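# Bring all three pendant axes to their home marks

## Task

Use the teach pendant to drive each of its three axes until every one sits at its home mark.

## Robot and tools

Robot: two arms in one scene, left_arm and right_arm. Each is a six-joint UR-style arm with a sixteen-motor hand. right_arm carries a right hand and left_arm a mirrored left hand. Grippers are named left_gripper and right_gripper.

Frames. Positions, orientations (quat_wxyz), velocities and move targets are reported in the scene frame. Its origin sits at table-top height, halfway between the two nominal bases. +z is up, +x points out over the table, and left_arm is on the +y side. Offsets you send are read in the axes of that arm's current Hand target. In those hand-point axes, +z runs along the straight fingers toward the tips and +y points out of the palm face. On the right hand +x runs across the palm away from the thumb; on the left hand +x points toward the thumb. Reported poses can be off by a few cm.

execute_actions(actions, cameras). actions is a list of actions. Each action is a table of up to 15 rows, and each row is one 1/30 s step. A short table repeats its last row until 15 steps are done. Every row is a single flat list of 48 numbers in [-1, 1] that covers both arms, always all 48. The order is: left dx, dy, dz, rx, ry, rz; 16 left hand motor numbers; left current_limit; left speed. Then the same 24 for the right arm. dx..rz are offsets, not poses. They are measured from the Hand target at the start of that action, in the Hand target's own axes. Every row counts from that same start point, not from the row before it. 1.0 equals 0.6 m, or 180 degrees for rx, ry, rz, which together form one rotation vector. All-zero pose numbers hold the arm at its Hand target. cameras lists camera names, ["all"] for every camera, or [] for none. The cameras are cam_high, cam_low, cam_left_wrist and cam_right_wrist. Images are returned by default only when actions is empty.

Hand numbers, in this order: index_mcp, index_abd, index_pip, index_dip, middle_mcp, middle_abd, middle_pip, middle_dip, ring_mcp, ring_abd, ring_pip, ring_dip, thumb_cmc, thumb_axl, thumb_mcp, thumb_ipl. Each number is an absolute goal angle, scaled between the hinge's two stops. Toward +1 bends or curls the digit. There is a second, grasp form: put a, b, c, d in the first four places and exactly 0 in the other twelve. a curls index and middle, b bends all fingers at the knuckle, c swings the thumb in front of the palm, d curls the ring finger. All four at 0 opens the hand. A 0 is a real goal, not 'leave alone'. To keep a hand unchanged, send back its hand_goal, hand_current_limit and hand_speed. current_limit maps -1..+1 to 0..550 mA. speed sets each motor's goal rate to (speed+1)/2 of 8.5 rad/s. They start at +0.4 and -0.6, and the last values sent stay in force.

move(target, speed, blend, stop_force, zero, blocking, cameras). target is one 48-number row or a list of up to 15 rows. Every row is an offset from the Hand targets as they were when the move began, not from the previous row. The hand runs along a straight line toward the target. speed is the top speed in m/s, 0.002 to 3.6, default 0.25; turning is capped at twice that in rad/s. blend is in metres and rounds corners in a list; 0 means stop at each target. stop_force is in N, 3 to 120, one value for both arms. It ends an arm's path when the wrist sensor feels that much push against the motion; it is unreliable while the hand turns. zero (default true) re-zeroes the sensor before the move. blocking=false returns after about 0.5 s and cannot be combined with stop_force. A move lasts at most 10 s. The result adds a 'move:' line giving how it ended: done, off_target, moving, held or fault, plus limits such as paced or held.

Other tools. wait(seconds 0-10) holds the last command. stop brakes a running move. zoom_image(camera, region [x0,y0,x1,y1]) takes image pixels from the top-left corner, at most 504 by 504, from the newest images. zero_wrist_force(arm) tares that arm's force sensor. read_manual gives licence text only. finished_scene ends the scene for good, and the goal must still hold afterwards.

Results give each arm's Hand target, which is the last commanded pose after clipping. They also give end_effector_position in m, quat, velocities, joint positions and torques, Wrist force and Wrist torque in the hand's own axes, and hand_goal, hand_measured, hand_current_ma and hand_state. hand_state reads moving, goal, blocked or overload. 'within noise' means the joints are still. The hand often stops short of its Hand target. Any later command asks for the target again, so if a gap remains, send the missing distance as an offset.

Cautions. Commanded orientation is clipped to within 32 degrees of the current one per step. Arms are stiff, so aiming even slightly past a firm contact can cause a fault. A torque over a joint limit (wrist joints 26.3 N m), or about 150 N of outside force, stops that arm for 10 s. Fast touches hit harder. A hand motor held at 495 mA or more for 5 s shuts down. Motors that get too hot lock the arm for 30 to 60 s. Keep the arms from hitting or pressing on each other, and keep hands off each other's fingers. Avoid paths close to an arm's own base. The fixed camera stand sits behind the arms.

Each tool is called after ">>>" as a command line: name --argument value for each argument, lists and objects as JSON in quotes; but a table of rows of numbers goes row by row, as --pt "numbers of a row", without its own name.

## Session

>>> execute_actions --actions '[]'

Scene clock: 0.00 s.
left_arm: end_effector_position=(+0.3772, +0.1257, +0.3432) hand_goal=(-0.754, +0.000, -0.576, -0.696, -0.754, +0.000, -0.576, -0.696, -0.754, +0.000, -0.576, -0.696, -0.714, -0.678, -0.226, -0.168) hand_measured=(-0.754, +0.000, -0.576, -0.696, -0.754, +0.000, -0.576, -0.696, -0.754, +0.000, -0.576, -0.696, -0.714, -0.678, -0.226, -0.168) hand_current_ma=(+0, +0, +0, +0, +0, +0, +0, +0, +0, +0, +0, +0, +0, +0, +0, +0) hand_state=(goal, goal, goal, goal, goal, goal, goal, goal, goal, goal, goal, goal, goal, goal, goal, goal) hand_current_limit=0.40 hand_speed=-0.60 end_effector_quat_wxyz=(-0.243, +0.932, -0.020, +0.269) | right_arm: end_effector_position=(+0.3973, -0.4283, +0.1346) hand_goal=(-0.754, +0.000, -0.576, -0.696, -0.754, +0.000, -0.576, -0.696, -0.754, +0.000, -0.576, -0.696, -0.714, -0.678, -0.226, -0.168) hand_measured=(-0.754, +0.000, -0.576, -0.696, -0.754, +0.000, -0.576, -0.696, -0.754, +0.000, -0.576, -0.696, -0.714, -0.678, -0.226, -0.168) hand_current_ma=(+0, +0, +0, +0, +0, +0, +0, +0, +0, +0, +0, +0, +0, +0, +0, +0) hand_state=(goal, goal, goal, goal, goal, goal, goal, goal, goal, goal, goal, goal, goal, goal, goal, goal) hand_current_limit=0.40 hand_speed=-0.60 end_effector_quat_wxyz=(-0.296, +0.852, +0.398, -0.169)
Joint positions: left_arm=[2.438 -1.391 -1.965 -1.255 2.306 0.907] | right_arm=[-0.253 -1.35 1.84 -1.395 -1.353 0.351]
Joint velocities: within noise
Joint torques (N m): no reading
Wrist force (N): no reading
Wrist torque (N m): no reading
Wrist force, peak (N): no reading
Hand target: left_arm +0.3772, +0.1257, +0.3432; -0.243, +0.932, -0.020, +0.269 | right_arm +0.3973, -0.4283, +0.1346; -0.296, +0.852, +0.398, -0.169

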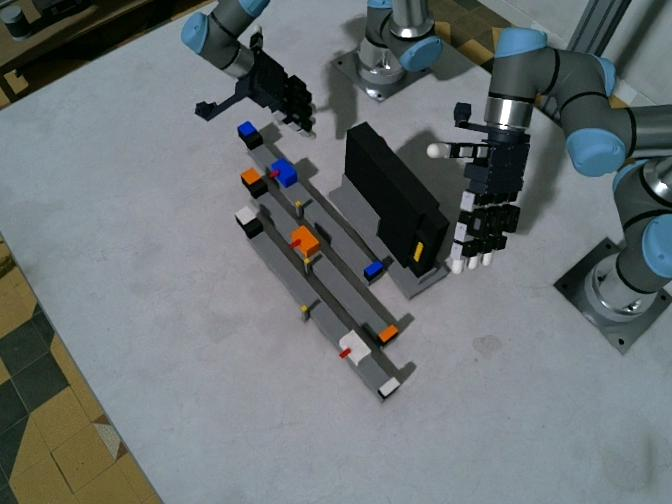

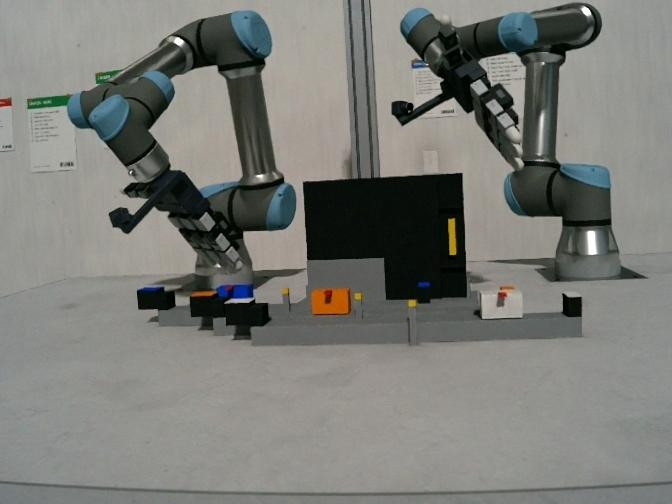

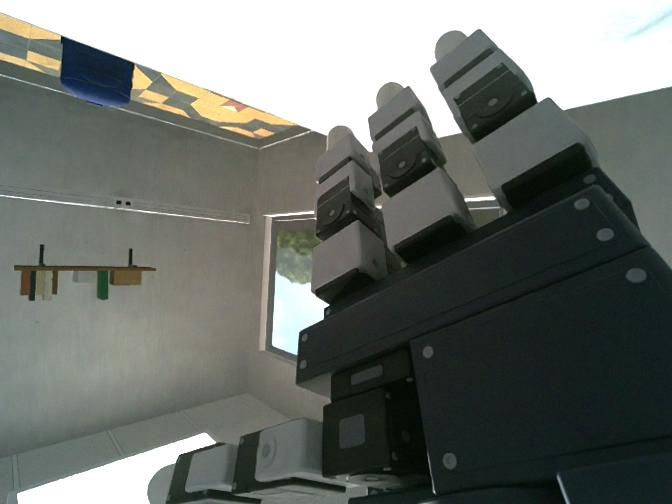

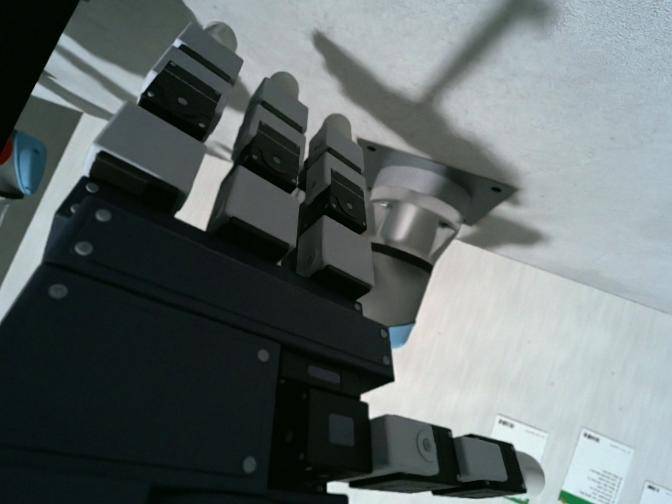

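>>> zoom_image --camera "cam_high" --region '[220, 100, 470, 420]'

>>> zoom_image --camera "cam_low" --region '[120, 160, 600, 360]'

>>> zoom_image --camera "cam_high" --region '[320, 100, 470, 310]'

Scaled by 1.575 from the camera's 672x504 image, which has a finer 960x720 frame.

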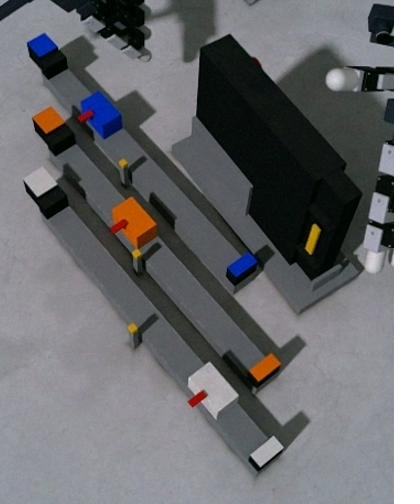

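Scaled by 1.050 from the camera's 672x504 image, which has a finer 960x720 frame.

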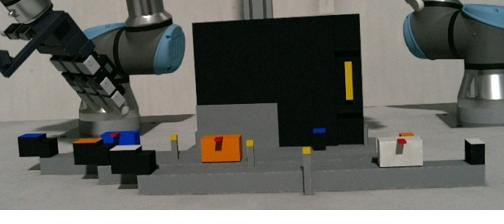

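Scaled by 2.400 from the camera's 672x504 image, which has a finer 960x720 frame.

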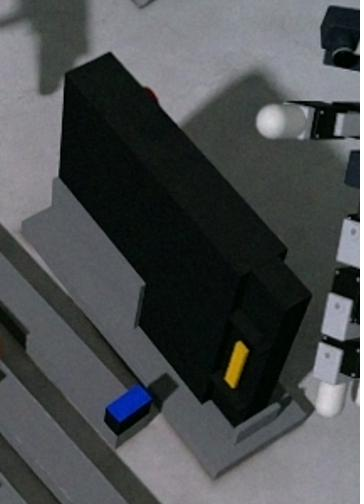

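>>> move --pt "0.082 -0.0773 -0.123 0 0 0 0 0 0 0 0 0 0 0 0 0 0 0 0 0 0 0 0.4 -0.6 0 0 0 0 0 0 0 0 0 0 0 0 0 0 0 0 0 0 0 0 0 0 0.4 -0.6" --pt "-0.3125 0.098 -0.399 -0.1345 -0.0470 0.1625 0 0 0 0 0 0 0 0 0 0 0 0 0 0 0 0 0.4 -0.6 0 0 0 0 0 0 0 0 0 0 0 0 0 0 0 0 0 0 0 0 0 0 0.4 -0.6" --speed 0.3 --blend '[0.05, 0]' --cameras '["all"]'

Scene clock: 57.03 s.
left_arm: end_effector_position=(+0.1002, -0.0004, +0.4004) hand_goal=(-0.750, +0.000, -0.580, -0.700, -0.750, +0.000, -0.580, -0.700, -0.750, +0.000, -0.580, -0.700, -0.710, -0.680, -0.230, -0.170) hand_measured=(-0.746, +0.000, -0.576, -0.698, -0.746, +0.000, -0.576, -0.698, -0.746, +0.000, -0.576, -0.696, -0.708, -0.678, -0.224, -0.168) hand_current_ma=(+1, +0, +0, +0, +1, +0, +0, +0, +1, +0, +0, +0, +0, +0, +1, +0) hand_state=(goal, goal, goal, goal, goal, goal, goal, goal, goal, goal, goal, goal, goal, goal, goal, goal) hand_current_limit=0.40 hand_speed=-0.60 end_effector_quat_wxyz=(-0.105, +0.943, -0.290, +0.121) | right_arm: end_effector_position=(+0.3973, -0.4283, +0.1346) hand_goal=(-0.750, +0.000, -0.580, -0.700, -0.750, +0.000, -0.580, -0.700, -0.750, +0.000, -0.580, -0.700, -0.710, -0.680, -0.230, -0.170) hand_measured=(-0.744, +0.000, -0.576, -0.698, -0.744, +0.000, -0.576, -0.696, -0.746, +0.000, -0.576, -0.696, -0.706, -0.678, -0.224, -0.168) hand_current_ma=(+8, +0, +4, +4, +9, +0, +4, +4, +6, +0, +4, +4, +4, +3, +11, +4) hand_state=(goal, goal, goal, goal, goal, goal, goal, goal, goal, goal, goal, goal, goal, goal, goal, goal) hand_current_limit=0.40 hand_speed=-0.60 end_effector_quat_wxyz=(-0.296, +0.852, +0.398, -0.169)
Joint positions: left_arm=[2.015 -1.366 -1.71 -1.64 1.892 0.997] | right_arm=[-0.253 -1.35 1.84 -1.395 -1.353 0.351]
Joint torques (N m): left_arm=[-5.68 25.56 16.75 0.04 -0.48 -0.81] | right_arm=[-1.25 -32.74 -19.55 -0.78 0.1 0.03]
Wrist force (N): left_arm=[-0.6 -0.2 0.1] | right_arm=[-0.4 -0.3 -0.4]
Wrist torque (N m): left_arm=[-0.04 0.13 -0.02] | right_arm=[-0.01 0.05 -0.04]
Wrist force, peak (N): left_arm=[1.3 -1.5 -2.0] | right_arm=[-0.6 -0.3 -0.3]
Hand target: left_arm +0.1001, -0.0004, +0.4004; -0.104, +0.943, -0.290, +0.121 | right_arm +0.3973, -0.4283, +0.1346; -0.296, +0.852, +0.398, -0.169
Off the commanded pose: left_arm 0.000 m, 0 deg | right_arm 0.000 m, 0 deg.
move: done; blend cut to 0 m at target 1
camera_calibration:
cam_left_wrist: T_world_to_cam=[[-0.256513, 0.964694, 0.0597139, -0.0276243], [0.421711, 0.0561151, 0.904992, -0.452772], [0.86969, 0.257324, -0.421217, 0.200956], [0, 0, 0, 1]] pos_world=[0.00908346, 0.000345374, 0.496051]

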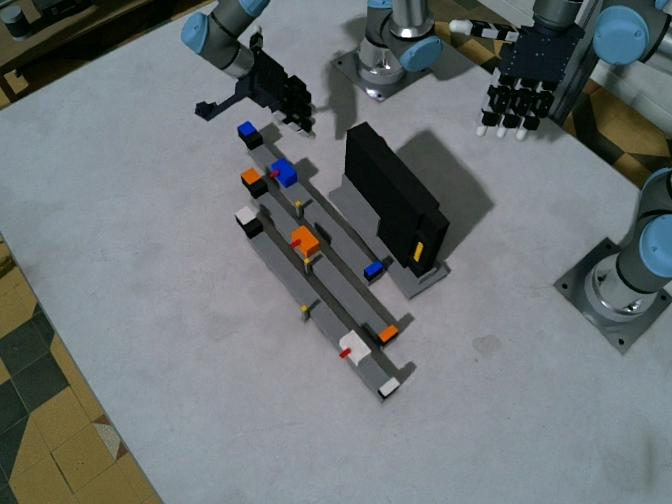

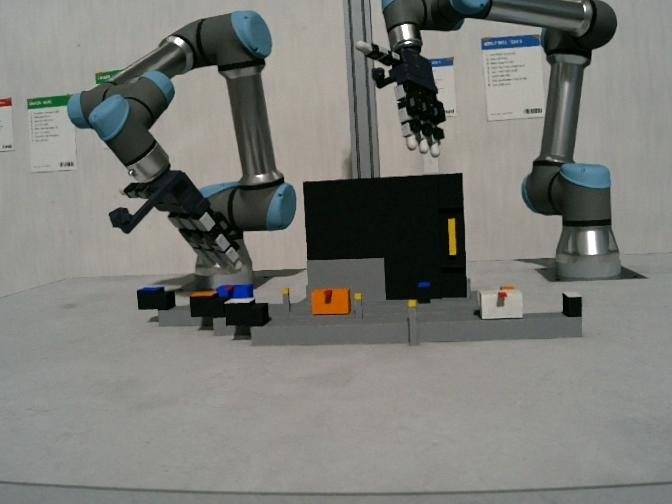

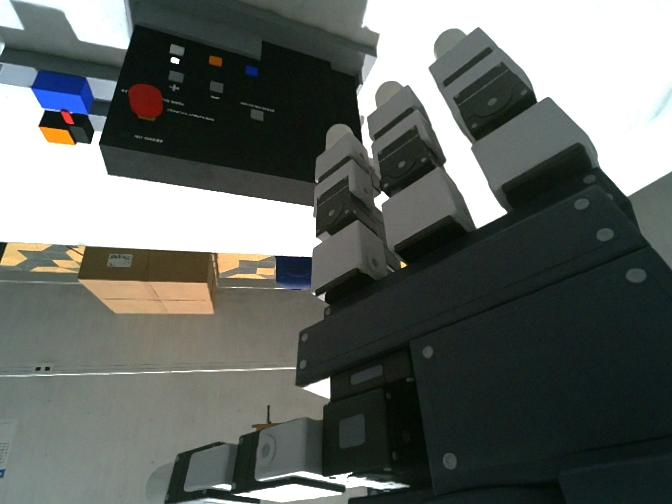

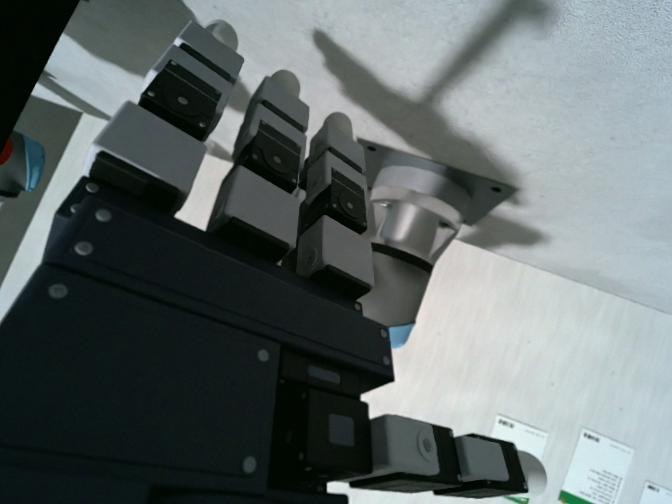

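Excellent; the face is visible. Let me zoom.

>>> zoom_image --camera "cam_left_wrist" --region '[90, 10, 390, 210]'

>>> zoom_image --camera "cam_left_wrist" --region '[110, 60, 310, 170]'

Scaled by 1.680 from the camera's 672x504 image, which has a finer 960x720 frame.

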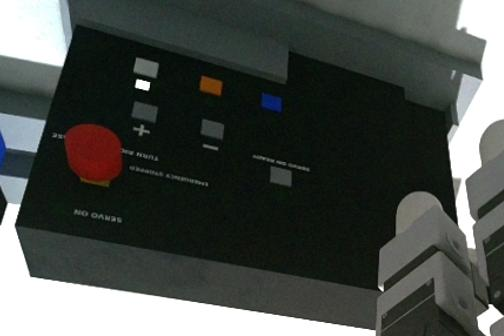

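Scaled by 2.520 from the camera's 672x504 image, which has a finer 960x720 frame.

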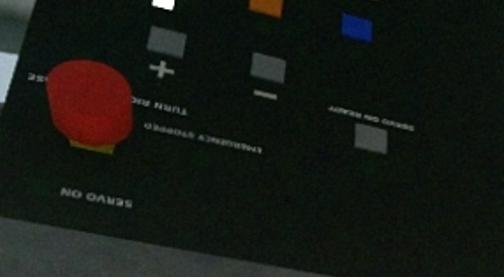

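>>> move --target '[0.103,0.1003,0.1833,0,0,0, 0,0,0,0,0,0,0,0,0,0,0,0,0,0,0,0, 0.4,-0.6, 0,0,0,0,0,0, 0,0,0,0,0,0,0,0,0,0,0,0,0,0,0,0, 0.4,-0.6]' --speed 0.25 --cameras '["cam_left_wrist"]'

>>> zoom_image --camera "cam_left_wrist" --region '[0, 0, 336, 252]'

Scene clock: 72.53 s.
left_arm: end_effector_position=(+0.1501, -0.0705, +0.2904) hand_goal=(-0.750, +0.000, -0.580, -0.700, -0.750, +0.000, -0.580, -0.700, -0.750, +0.000, -0.580, -0.700, -0.710, -0.680, -0.230, -0.170) hand_measured=(-0.746, +0.000, -0.576, -0.698, -0.746, +0.000, -0.576, -0.698, -0.746, +0.000, -0.576, -0.696, -0.708, -0.678, -0.224, -0.168) hand_current_ma=(+1, +0, +0, +0, +1, +0, +0, +0, +1, +0, +0, +0, +0, +0, +1, +0) hand_state=(goal, goal, goal, goal, goal, goal, goal, goal, goal, goal, goal, goal, goal, goal, goal, goal) hand_current_limit=0.40 hand_speed=-0.60 end_effector_quat_wxyz=(-0.104, +0.943, -0.290, +0.121) | right_arm: end_effector_position=(+0.3973, -0.4283, +0.1346) hand_goal=(-0.750, +0.000, -0.580, -0.700, -0.750, +0.000, -0.580, -0.700, -0.750, +0.000, -0.580, -0.700, -0.710, -0.680, -0.230, -0.170) hand_measured=(-0.744, +0.000, -0.576, -0.698, -0.744, +0.000, -0.576, -0.696, -0.746, +0.000, -0.576, -0.696, -0.706, -0.678, -0.224, -0.168) hand_current_ma=(+8, +0, +4, +4, +9, +0, +4, +4, +6, +0, +4, +4, +4, +3, +11, +4) hand_state=(goal, goal, goal, goal, goal, goal, goal, goal, goal, goal, goal, goal, goal, goal, goal, goal) hand_current_limit=0.40 hand_speed=-0.60 end_effector_quat_wxyz=(-0.296, +0.852, +0.398, -0.169)
Joint positions: left_arm=[2.053 -1.579 -1.806 -1.319 1.892 1.038] | right_arm=[-0.253 -1.35 1.84 -1.395 -1.353 0.351]
Joint torques (N m): left_arm=[-11.51 12.51 19.56 5.01 -1.33 -1.53] | right_arm=[-1 -31.68 -18.95 -1.07 0.18 0.02]
Wrist force (N): left_arm=[0.0 0.0 -0.5] | right_arm=[0.1 0.0 -0.3]
Wrist torque (N m): left_arm=[0.02 0.03 -0.02] | right_arm=[0.02 -0.01 0.01]
Wrist force, peak (N): left_arm=[-1.3 -1.4 -2.2] | right_arm=[-0.2 -0.1 -0.7]
Hand target: left_arm +0.1501, -0.0706, +0.2903; -0.104, +0.943, -0.290, +0.121 | right_arm +0.3973, -0.4283, +0.1346; -0.296, +0.852, +0.398, -0.169
Off the commanded pose: left_arm 0.000 m, 0 deg | right_arm 0.000 m, 0 deg.
move: done
camera_calibration:
cam_left_wrist: T_world_to_cam=[[-0.256366, 0.964726, 0.0598419, 0.0593078], [0.421955, 0.0560004, 0.904885, -0.370403], [0.869615, 0.257233, -0.421428, 0.129385], [0, 0, 0, 1]] pos_world=[0.0589828, -0.0697551, 0.38615]
Images, in order (width x height): cam_left_wrist 672x504.

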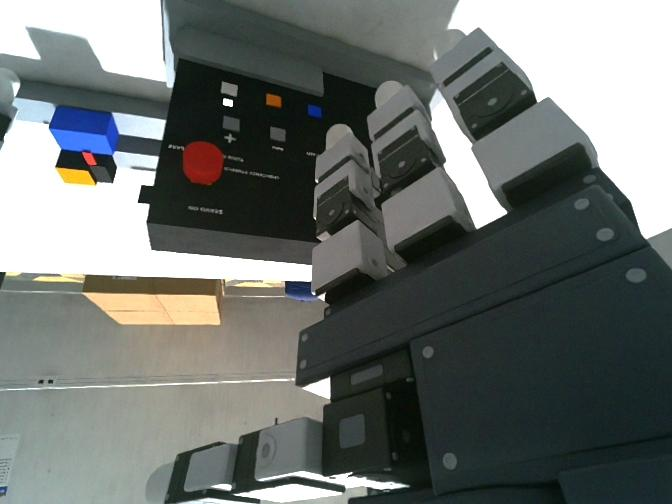

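Scaled by 1.500 from the camera's 672x504 image, which has a finer 960x720 frame.

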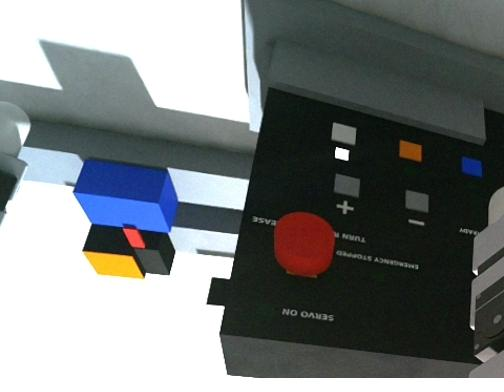

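>>> zoom_image --camera "cam_left_wrist" --region '[140, 70, 330, 230]'

>>> zoom_image --camera "cam_left_wrist" --region '[165, 130, 265, 225]'

Scaled by 2.653 from the camera's 672x504 image, which has a finer 960x720 frame.

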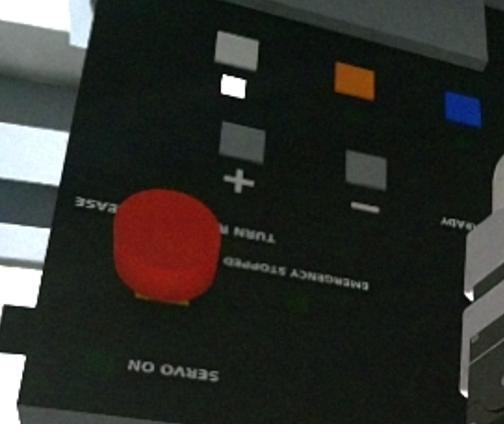

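Scaled by 5.040 from the camera's 672x504 image, which has a finer 960x720 frame.

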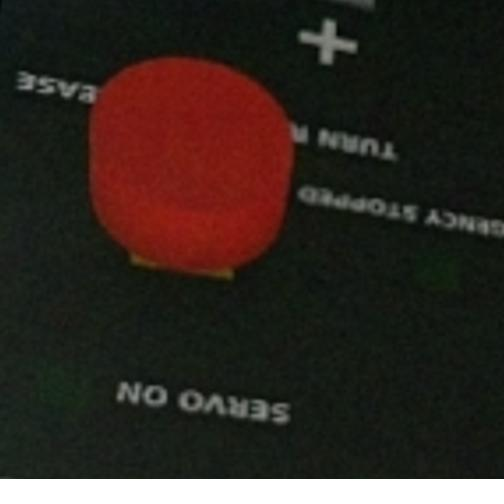

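>>> move --pt "0.0588 -0.0933 -0.3321 0 0 0 0.479 0.001 -0.58 -0.70 0.479 0 0.445 0.029 0.479 0 0.445 0.029 -0.71 -0.68 -0.23 -0.17 0.4 -0.6 0 0 0 0 0 0 0 0 0 0 0 0 0 0 0 0 0 0 0 0 0 0 0.4 -0.6" --pt "0.3533 -0.7973 0.0582 -0.1073 -0.0018 0.3446 0.479 0.001 -0.58 -0.70 0.479 0 0.445 0.029 0.479 0 0.445 0.029 -0.71 -0.68 -0.23 -0.17 0.4 -0.6 0 0 0 0 0 0 0 0 0 0 0 0 0 0 0 0 0 0 0 0 0 0 0.4 -0.6" --speed 0.3 --blend '[0.04, 0]' --cameras '["all"]'

Scene clock: 294.87 s.
left_arm: end_effector_position=(+0.5800, +0.1996, +0.4208) hand_goal=(+0.478, +0.000, -0.580, -0.700, +0.478, +0.000, +0.444, +0.028, +0.478, +0.000, +0.444, +0.028, -0.710, -0.680, -0.230, -0.170) hand_measured=(+0.460, +0.000, -0.580, -0.698, +0.460, +0.000, +0.440, +0.026, +0.458, +0.000, +0.440, +0.026, -0.708, -0.678, -0.224, -0.168) hand_current_ma=(-9, +0, +0, +0, -10, +0, +0, +0, -11, +0, +0, +0, +0, +0, +1, +0) hand_state=(goal, goal, goal, goal, goal, goal, goal, goal, goal, goal, goal, goal, goal, goal, goal, goal) hand_current_limit=0.40 hand_speed=-0.60 end_effector_quat_wxyz=(+0.000, +0.664, -0.748, +0.000) end_effector_velocity=(+0.001, +0.000, +0.001) end_effector_angular_velocity=(+0.000, -0.002, -0.004) | right_arm: end_effector_position=(+0.3973, -0.4283, +0.1346) hand_goal=(-0.750, +0.000, -0.580, -0.700, -0.750, +0.000, -0.580, -0.700, -0.750, +0.000, -0.580, -0.700, -0.710, -0.680, -0.230, -0.170) hand_measured=(-0.744, +0.000, -0.576, -0.698, -0.744, +0.000, -0.576, -0.696, -0.746, +0.000, -0.576, -0.696, -0.706, -0.678, -0.224, -0.168) hand_current_ma=(+8, +0, +4, +4, +9, +0, +4, +4, +6, +0, +4, +4, +4, +3, +11, +4) hand_state=(goal, goal, goal, goal, goal, goal, goal, goal, goal, goal, goal, goal, goal, goal, goal, goal) hand_current_limit=0.40 hand_speed=-0.60 end_effector_quat_wxyz=(-0.296, +0.852, +0.398, -0.169)
Joint positions: left_arm=[2.987 -2.055 -0.885 -1.772 1.572 3.062] | right_arm=[-0.253 -1.35 1.84 -1.395 -1.353 0.351]
Joint velocities: left_arm=[0 -0.001 0.003 0 0.001 0.005] | right_arm=[within noise]
Joint torques (N m): left_arm=[-2.25 32.25 29.02 4.21 1.96 1.3] | right_arm=[-0.83 -31.7 -17.92 -0.62 -0.15 0.09]
Wrist force (N): left_arm=[-0.4 0.0 -0.1] | right_arm=[0.0 -0.3 -0.2]
Wrist torque (N m): left_arm=[0.13 0.10 -0.01] | right_arm=[-0.02 0.00 0.01]
Wrist force, peak (N): left_arm=[-2.0 -2.5 0.2] | right_arm=[-0.4 -0.3 -0.7]
Hand target: left_arm +0.5801, +0.1997, +0.4208; +0.000, -0.664, +0.748, +0.000 | right_arm +0.3973, -0.4283, +0.1346; -0.296, +0.852, +0.398, -0.169
Off the commanded pose: left_arm 0.000 m, 0 deg | right_arm 0.000 m, 0 deg.
move: done
camera_calibration:
cam_left_wrist: T_world_to_cam=[[0.746904, 0.664864, 0.00950776, -0.599838], [0.449801, -0.51573, 0.729179, -0.513026], [0.489708, -0.54035, -0.684257, 0.231076], [0, 0, 0, 1]] pos_world=[0.56562, 0.25909, 0.537906]

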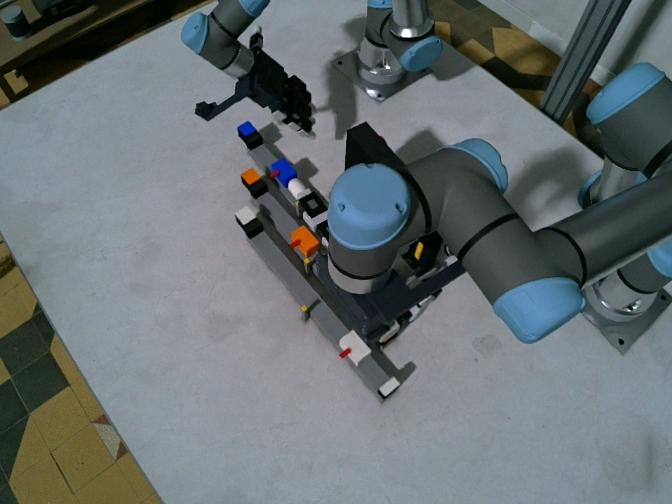

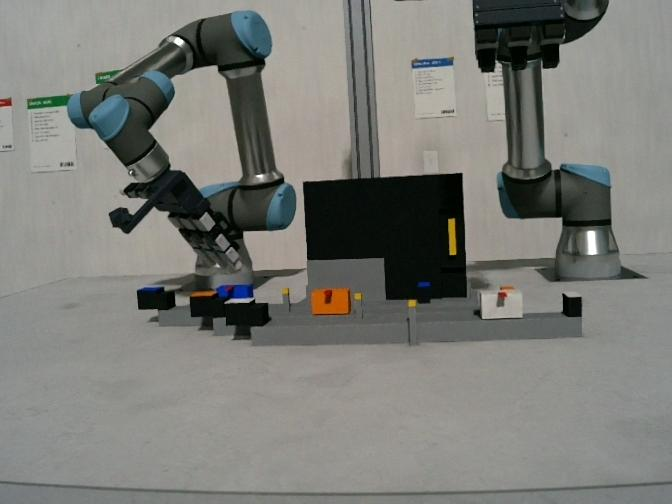

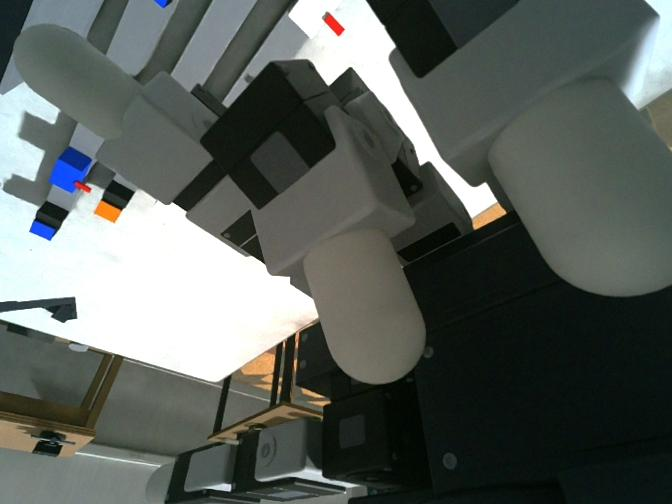

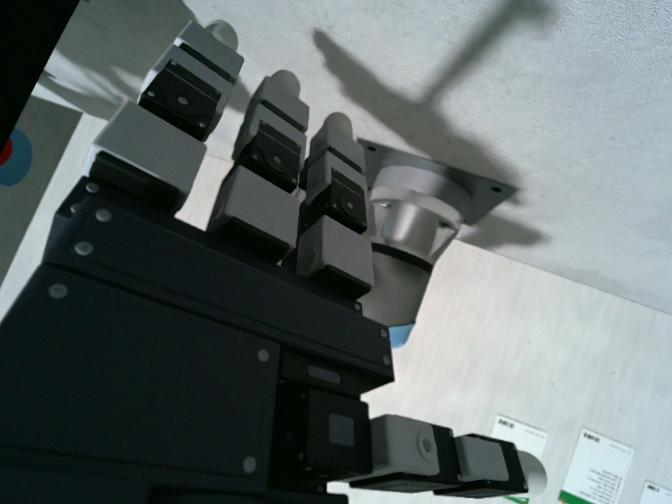

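>>> move --pt "0.1072 0.0543 0.4333 0 0 0 0.479 0.001 -0.58 -0.70 0.479 0 0.445 0.029 0.479 0 0.445 0.029 -0.71 -0.68 -0.23 -0.17 0.4 -0.6 -0.0098 -0.3692 -0.2689 -0.2193 -0.0462 -0.1764 0 0 0 0 0 0 0 0 0 0 0 0 0 0 0 0 0.4 -0.6" --pt "0.1072 0.0543 0.4333 0 0 0 0.479 0.001 -0.58 -0.70 0.479 0 0.445 0.029 0.479 0 0.445 0.029 -0.71 -0.68 -0.23 -0.17 0.4 -0.6 0.1305 -0.7417 0.1615 -0.1256 -0.4349 -0.8133 0 0 0 0 0 0 0 0 0 0 0 0 0 0 0 0 0.4 -0.6" --speed 0.25 --blend '[0.04, 0]' --cameras '["all"]'

Scene clock: 319.47 s.
left_arm: end_effector_position=(+0.5403, +0.1399, +0.1607) hand_goal=(+0.478, +0.000, -0.580, -0.700, +0.478, +0.000, +0.444, +0.028, +0.478, +0.000, +0.444, +0.028, -0.710, -0.680, -0.230, -0.170) hand_measured=(+0.460, +0.000, -0.580, -0.698, +0.460, +0.000, +0.440, +0.026, +0.458, +0.000, +0.440, +0.026, -0.708, -0.678, -0.224, -0.168) hand_current_ma=(-9, +0, +0, +0, -9, +0, +0, +0, -11, +0, +0, +0, +0, +0, +1, +0) hand_state=(goal, goal, goal, goal, goal, goal, goal, goal, goal, goal, goal, goal, goal, goal, goal, goal) hand_current_limit=0.40 hand_speed=-0.60 end_effector_quat_wxyz=(+0.000, +0.664, -0.748, +0.000) | right_arm: end_effector_position=(+0.1388, -0.1053, +0.3406) hand_goal=(-0.750, +0.000, -0.580, -0.700, -0.750, +0.000, -0.580, -0.700, -0.750, +0.000, -0.580, -0.700, -0.710, -0.680, -0.230, -0.170) hand_measured=(-0.744, +0.000, -0.576, -0.698, -0.744, +0.000, -0.576, -0.698, -0.746, +0.000, -0.576, -0.698, -0.708, -0.678, -0.224, -0.168) hand_current_ma=(+8, +0, +4, +3, +9, +0, +4, +4, +7, +0, +4, +4, +3, +3, +11, +4) hand_state=(goal, goal, goal, goal, goal, goal, goal, goal, goal, goal, goal, goal, goal, goal, goal, goal) hand_current_limit=0.40 hand_speed=-0.60 end_effector_quat_wxyz=(+0.120, -0.292, +0.943, -0.104)
Joint positions: left_arm=[2.886 -2.11 -1.48 -1.122 1.572 2.962] | right_arm=[0.672 -2.055 2.081 -1.754 -1.848 -1.538]
Joint torques (N m): left_arm=[8.98 55.45 26.52 0.11 -1.81 1.46] | right_arm=[-1.04 -9.91 -11.85 -1.17 0.7 0.45]
Wrist force (N): left_arm=[-0.7 -0.3 -0.3] | right_arm=[-0.1 -1.5 -0.1]
Wrist torque (N m): left_arm=[0.14 0.14 0.01] | right_arm=[-0.22 0.04 -0.04]
Wrist force, peak (N): left_arm=[-1.2 -0.5 -1.7] | right_arm=[-0.2 -2.1 -0.4]
Hand target: left_arm +0.5403, +0.1399, +0.1607; +0.000, -0.664, +0.748, +0.000 | right_arm +0.1387, -0.1053, +0.3405; +0.120, -0.292, +0.943, -0.104
Off the commanded pose: left_arm 0.000 m, 0 deg | right_arm 0.000 m, 0 deg.
move: done
camera_calibration:
cam_left_wrist: T_world_to_cam=[[0.746971, 0.664789, 0.00950583, -0.527899], [0.449807, -0.515839, 0.729098, -0.336264], [0.489599, -0.540339, -0.684344, 0.0403578], [0, 0, 0, 1]] pos_world=[0.52582, 0.19929, 0.277806]
cam_right_wrist: T_world_to_cam=[[0.278737, 0.959296, -0.0453506, 0.11338], [0.381079, -0.0671356, 0.922102, -0.426437], [0.881524, -0.274306, -0.384281, 0.101786], [0, 0, 0, 1]] pos_world=[0.0411758, -0.109474, 0.437474]

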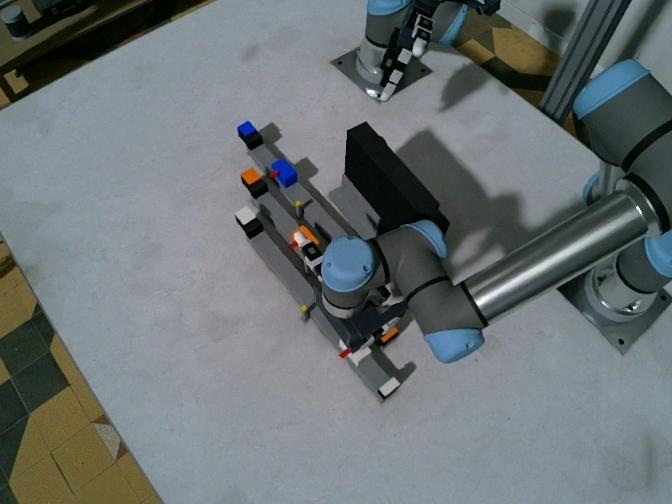

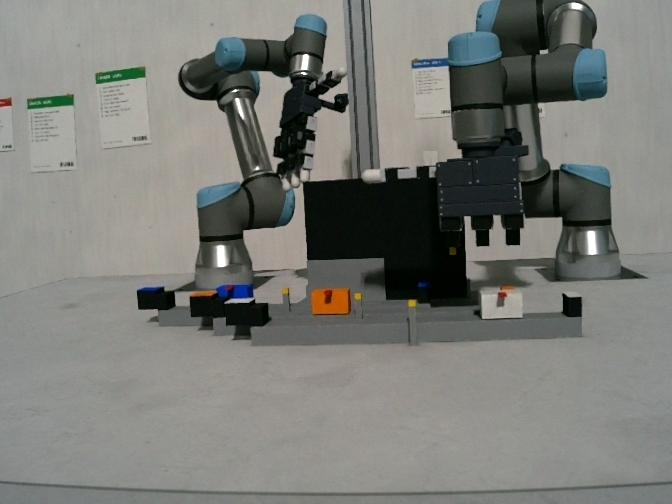

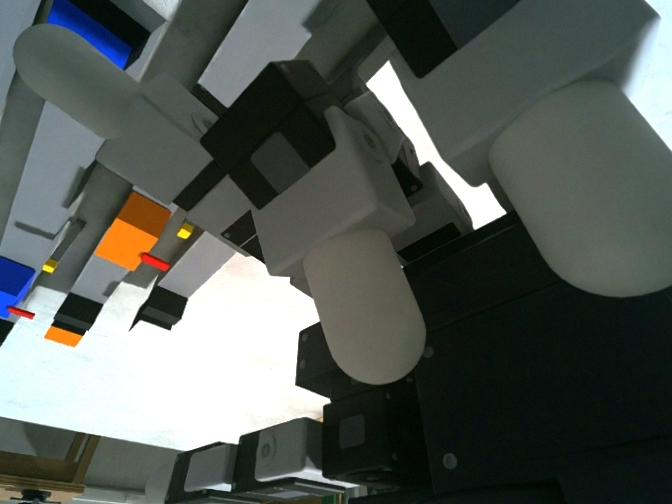

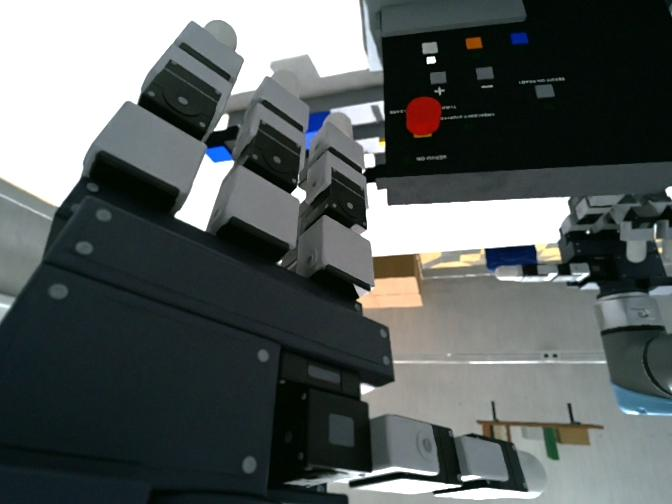

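>>> zoom_image --camera "cam_right_wrist" --region '[370, 0, 672, 210]'

>>> zoom_image --camera "cam_right_wrist" --region '[375, 25, 575, 175]'

>>> zoom_image --camera "cam_right_wrist" --region '[380, 80, 480, 170]'

>>> zoom_image --camera "cam_low" --region '[290, 130, 540, 320]'

>>> zoom_image --camera "cam_left_wrist" --region '[0, 150, 260, 350]'

Scaled by 1.669 from the camera's 672x504 image, which has a finer 960x720 frame.

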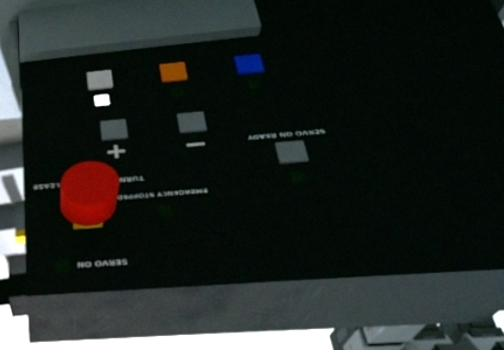

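Scaled by 2.520 from the camera's 672x504 image, which has a finer 960x720 frame.

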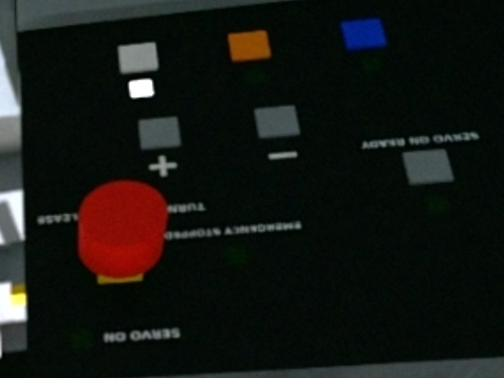

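Scaled by 5.040 from the camera's 672x504 image, which has a finer 960x720 frame.

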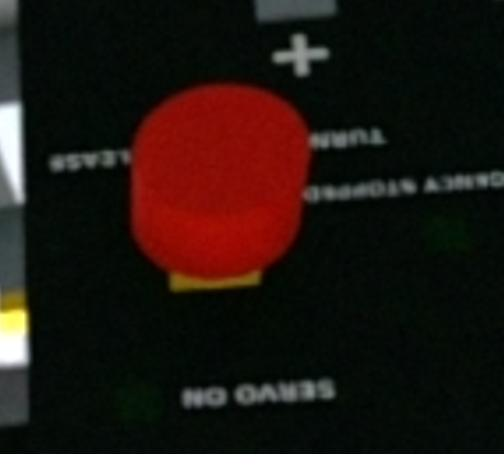

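Scaled by 2.016 from the camera's 672x504 image, which has a finer 960x720 frame.

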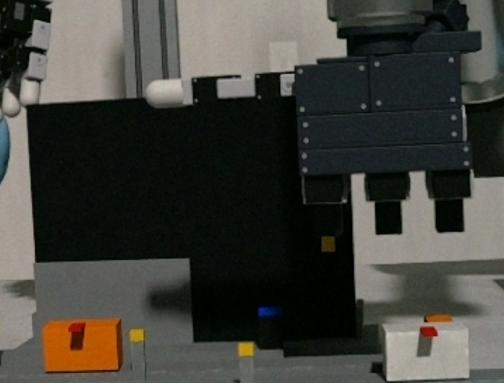

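Scaled by 1.938 from the camera's 672x504 image, which has a finer 960x720 frame.

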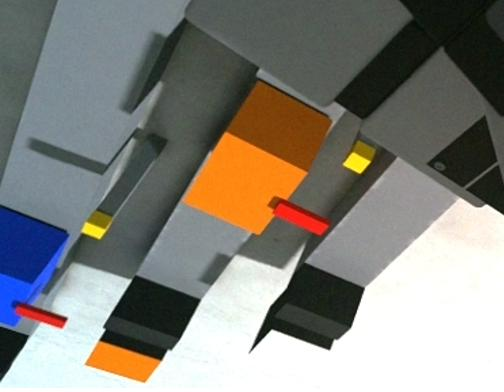

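>>> move --target '[0.006,0.0295,0.0467,0,0,0, 0.479,0.001,-0.58,-0.70,0.479,0,0.445,0.029,0.479,0,0.445,0.029,-0.71,-0.68,-0.23,-0.17, 0.4,-0.6, 0.0224,0.0357,0.1265,0,0,0, 0,0,0,0,0,0,0,0,0,0,0,0,0,0,0,0, 0.4,-0.6]' --speed 0.2 --cameras '["all"]'

>>> zoom_image --camera "cam_right_wrist" --region '[370, 0, 672, 210]'

>>> zoom_image --camera "cam_right_wrist" --region '[380, 80, 500, 200]'

>>> zoom_image --camera "cam_low" --region '[380, 150, 540, 310]'

Scene clock: 340.80 s.
left_arm: end_effector_position=(+0.5223, +0.1383, +0.1328) hand_goal=(+0.478, +0.000, -0.580, -0.700, +0.478, +0.000, +0.444, +0.028, +0.478, +0.000, +0.444, +0.028, -0.710, -0.680, -0.230, -0.170) hand_measured=(+0.460, +0.000, -0.580, -0.698, +0.460, +0.000, +0.440, +0.026, +0.458, +0.000, +0.440, +0.026, -0.708, -0.678, -0.224, -0.168) hand_current_ma=(-9, +0, +0, +0, -9, +0, +0, +0, -11, +0, +0, +0, +0, +0, +1, +0) hand_state=(goal, goal, goal, goal, goal, goal, goal, goal, goal, goal, goal, goal, goal, goal, goal, goal) hand_current_limit=0.40 hand_speed=-0.60 end_effector_quat_wxyz=(+0.000, +0.664, -0.748, +0.000) | right_arm: end_effector_position=(+0.1384, -0.1052, +0.2605) hand_goal=(-0.750, +0.000, -0.580, -0.700, -0.750, +0.000, -0.580, -0.700, -0.750, +0.000, -0.580, -0.700, -0.710, -0.680, -0.230, -0.170) hand_measured=(-0.744, +0.000, -0.576, -0.698, -0.744, +0.000, -0.576, -0.698, -0.746, +0.000, -0.576, -0.698, -0.708, -0.678, -0.224, -0.168) hand_current_ma=(+8, +0, +4, +3, +9, +0, +4, +4, +7, +0, +4, +4, +3, +3, +11, +4) hand_state=(goal, goal, goal, goal, goal, goal, goal, goal, goal, goal, goal, goal, goal, goal, goal, goal) hand_current_limit=0.40 hand_speed=-0.60 end_effector_quat_wxyz=(+0.120, -0.292, +0.943, -0.104)
Joint positions: left_arm=[2.876 -2.109 -1.563 -1.04 1.572 2.952] | right_arm=[0.673 -2.024 2.271 -1.975 -1.848 -1.538]
Joint torques (N m): left_arm=[7.7 31.46 18.13 0.41 -0.7 1.42] | right_arm=[6.64 -10.72 -13.13 -4.6 0.84 -2.17]
Wrist force (N): left_arm=[-0.3 0.0 -0.1] | right_arm=[0.1 -1.6 0.1]
Wrist torque (N m): left_arm=[0.16 0.08 0.04] | right_arm=[-0.25 0.00 -0.02]
Wrist force, peak (N): left_arm=[-1.0 -1.0 -1.0] | right_arm=[-0.3 -1.7 -1.9]
Hand target: left_arm +0.5223, +0.1384, +0.1327; +0.000, -0.664, +0.748, +0.000 | right_arm +0.1384, -0.1053, +0.2605; +0.120, -0.292, +0.943, -0.104
Off the commanded pose: left_arm 0.000 m, 0 deg | right_arm 0.000 m, 0 deg.
move: done
camera_calibration:
cam_left_wrist: T_world_to_cam=[[0.747036, 0.664715, 0.00951524, -0.51321], [0.449691, -0.515821, 0.729183, -0.308493], [0.489607, -0.540447, -0.684253, 0.0291932], [0, 0, 0, 1]] pos_world=[0.50782, 0.197789, 0.249806]
cam_right_wrist: T_world_to_cam=[[0.278633, 0.959315, -0.0455795, 0.109923], [0.381311, -0.0669443, 0.92202, -0.352514], [0.881456, -0.274285, -0.38445, 0.0713735], [0, 0, 0, 1]] pos_world=[0.0408763, -0.109473, 0.357474]

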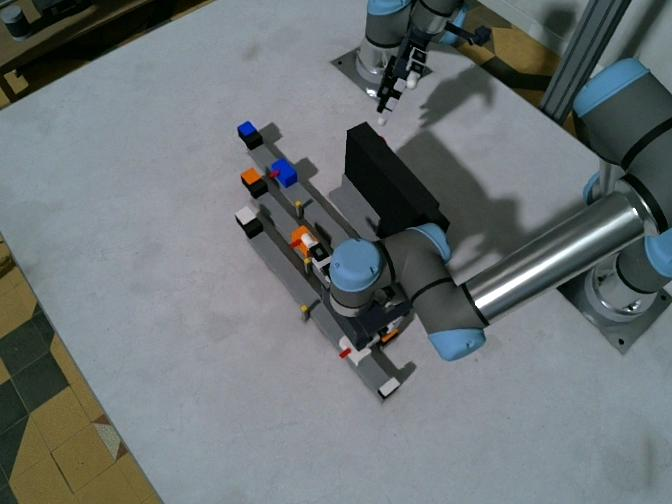

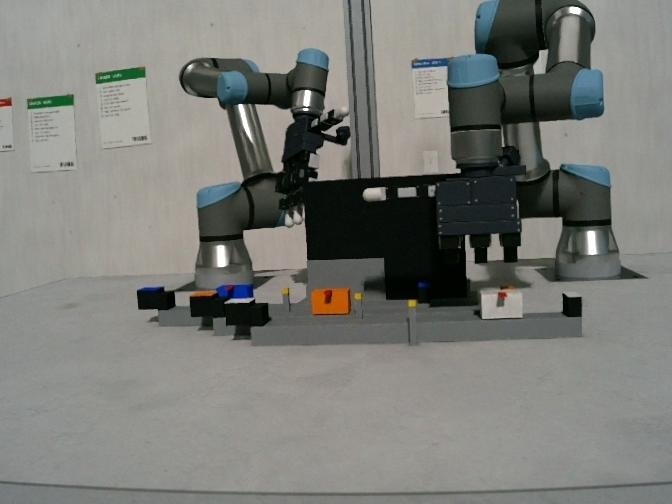

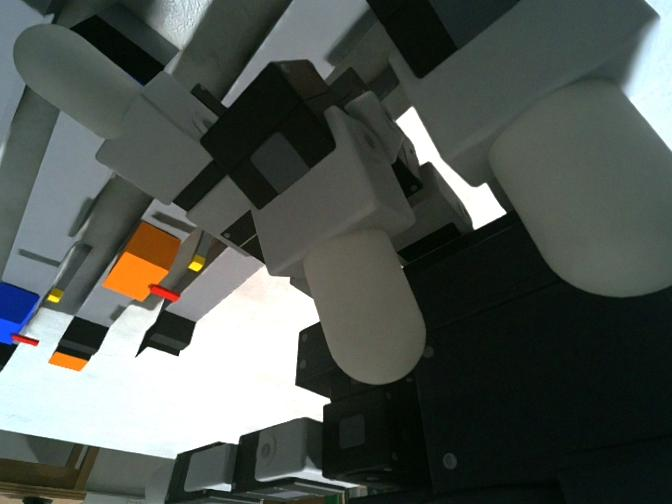

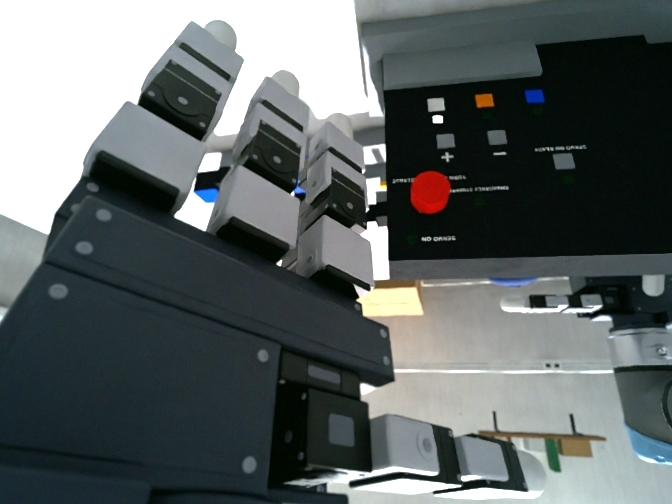

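Scaled by 1.669 from the camera's 672x504 image, which has a finer 960x720 frame.

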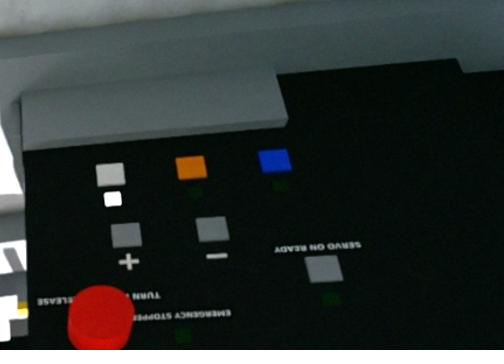

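Scaled by 4.200 from the camera's 672x504 image, which has a finer 960x720 frame.

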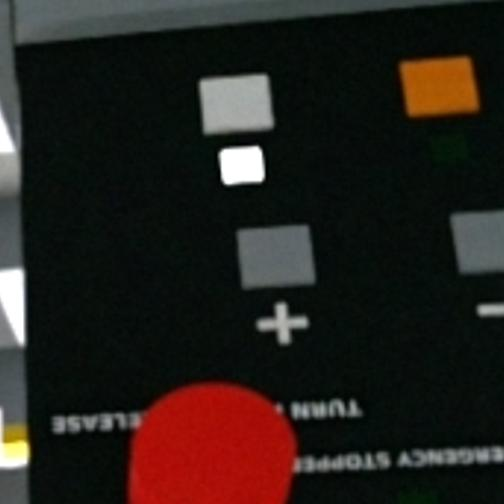

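Scaled by 3.150 from the camera's 672x504 image, which has a finer 960x720 frame.

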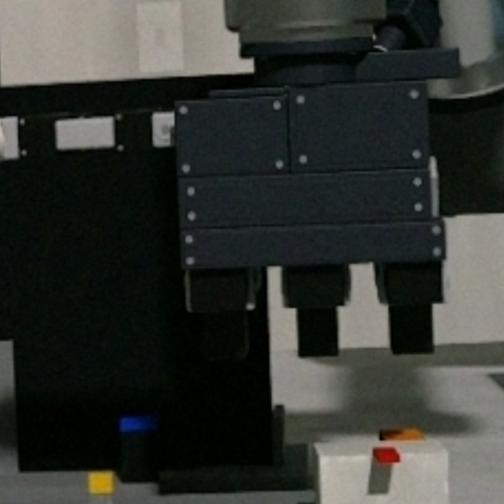

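>>> move --pt "0 0 0 0 0 0 0.479 0.001 -0.58 -0.70 0.479 0 0.445 0.029 0.479 0 0.445 0.029 -0.71 -0.68 -0.23 -0.17 0.4 -0.6 -0.0585 0.0998 -0.0872 0.0166 0.1264 0.7214 0.479 0.001 -0.58 -0.70 0.479 0 0.445 0.029 0.479 0 0.445 0.029 -0.71 -0.68 -0.23 -0.17 0.4 -0.6" --pt "0 0 0 0 0 0 0.479 0.001 -0.58 -0.70 0.479 0 0.445 0.029 0.479 0 0.445 0.029 -0.71 -0.68 -0.23 -0.17 0.4 -0.6 -0.213 0.1687 0.1768 0.0166 0.1264 0.7214 0.479 0.001 -0.58 -0.70 0.479 0 0.445 0.029 0.479 0 0.445 0.029 -0.71 -0.68 -0.23 -0.17 0.4 -0.6" --speed 0.2 --cameras '["all"]'

Scene clock: 374.27 s.
left_arm: end_effector_position=(+0.5223, +0.1384, +0.1327) hand_goal=(+0.478, +0.000, -0.580, -0.700, +0.478, +0.000, +0.444, +0.028, +0.478, +0.000, +0.444, +0.028, -0.710, -0.680, -0.230, -0.170) hand_measured=(+0.460, +0.000, -0.580, -0.698, +0.460, +0.000, +0.440, +0.026, +0.458, +0.000, +0.440, +0.026, -0.708, -0.678, -0.224, -0.168) hand_current_ma=(-9, +0, +0, +0, -9, +0, +0, +0, -11, +0, +0, +0, +0, +0, +1, +0) hand_state=(goal, goal, goal, goal, goal, goal, goal, goal, goal, goal, goal, goal, goal, goal, goal, goal) hand_current_limit=0.40 hand_speed=-0.60 end_effector_quat_wxyz=(+0.000, +0.664, -0.748, +0.000) | right_arm: end_effector_position=(+0.2180, +0.0368, +0.1541) hand_goal=(+0.478, +0.000, -0.580, -0.700, +0.478, +0.000, +0.444, +0.028, +0.478, +0.000, +0.444, +0.028, -0.710, -0.680, -0.230, -0.170) hand_measured=(+0.456, +0.000, -0.580, -0.698, +0.458, +0.000, +0.440, +0.026, +0.462, +0.000, +0.440, +0.026, -0.708, -0.678, -0.224, -0.168) hand_current_ma=(-52, +0, +0, +3, -46, +0, -6, -3, -35, +0, -6, -3, +2, +3, +11, +4) hand_state=(blocked, goal, goal, goal, goal, goal, goal, goal, goal, goal, goal, goal, goal, goal, goal, goal) hand_current_limit=0.40 hand_speed=-0.60 end_effector_quat_wxyz=(-0.001, +0.748, +0.664, +0.000)
Joint positions: left_arm=[2.876 -2.109 -1.563 -1.04 1.572 2.952] | right_arm=[0.989 -1.318 1.924 -2.177 -1.57 1.09]
Joint torques (N m): left_arm=[8.98 32.89 13.61 4.92 0.76 1.57] | right_arm=[6.38 -25.28 -8.11 -3.85 -1.6 2.42]
Wrist force (N): left_arm=[-0.2 -0.1 -0.3] | right_arm=[-0.5 -1.8 -0.1]
Wrist torque (N m): left_arm=[0.16 0.06 0.04] | right_arm=[0.01 0.01 -0.17]
Wrist force, peak (N): left_arm=[-0.8 -0.3 -0.3] | right_arm=[-1.2 -2.9 -2.3]
Hand target: left_arm +0.5223, +0.1384, +0.1327; +0.000, -0.664, +0.748, +0.000 | right_arm +0.2179, +0.0368, +0.1540; -0.001, +0.748, +0.664, +0.000
Off the commanded pose: left_arm 0.000 m, 0 deg | right_arm 0.000 m, 0 deg.
move: done
camera_calibration:
cam_left_wrist: T_world_to_cam=[[0.746971, 0.664789, 0.00950583, -0.513256], [0.449807, -0.515839, 0.729098, -0.308475], [0.489599, -0.540339, -0.684344, 0.0292525], [0, 0, 0, 1]] pos_world=[0.50782, 0.19789, 0.249806]
cam_right_wrist: T_world_to_cam=[[0.545266, -0.838255, -0.00382464, -0.0518286], [-0.544655, -0.357746, 0.758531, -0.0375241], [-0.63721, -0.411518, -0.651626, 0.376545], [0, 0, 0, 1]] pos_world=[0.247761, 0.0980852, 0.273632]

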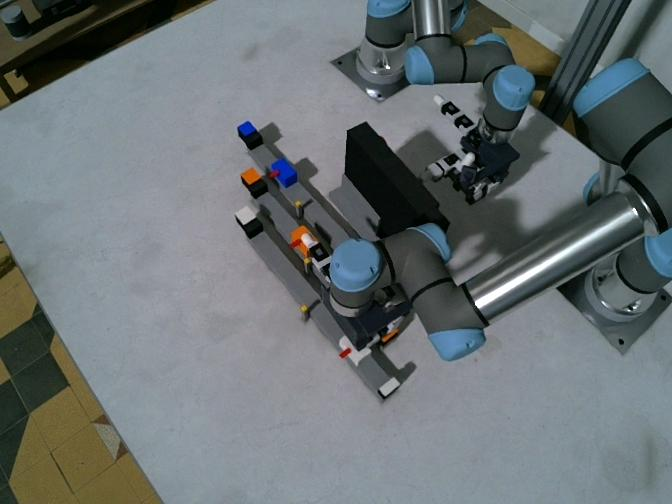

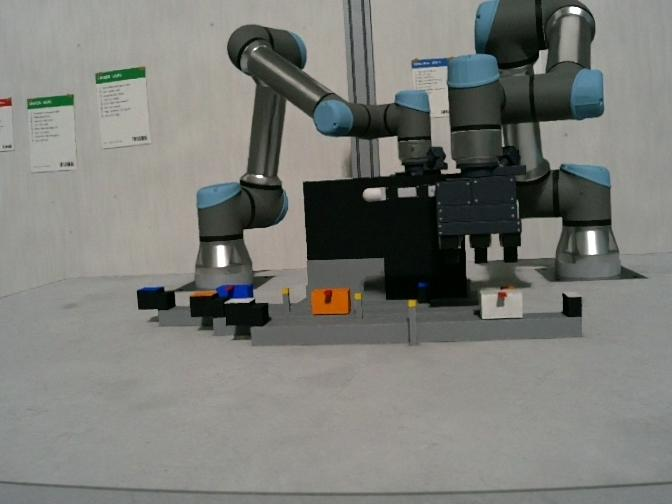

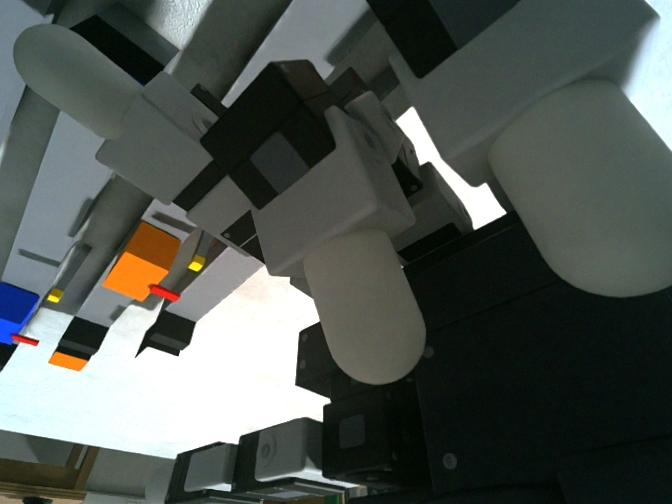

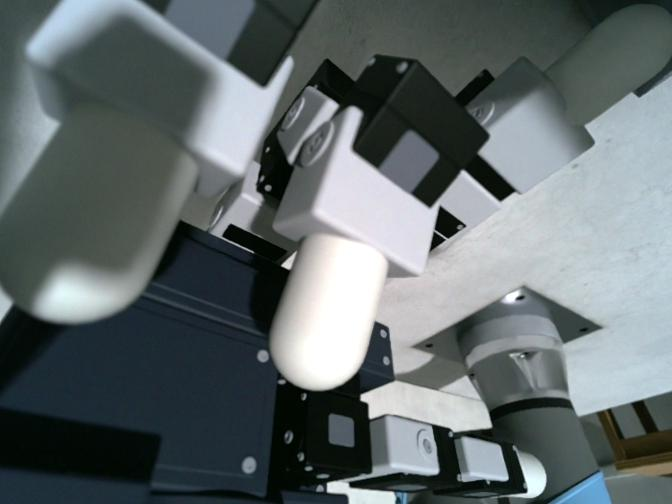

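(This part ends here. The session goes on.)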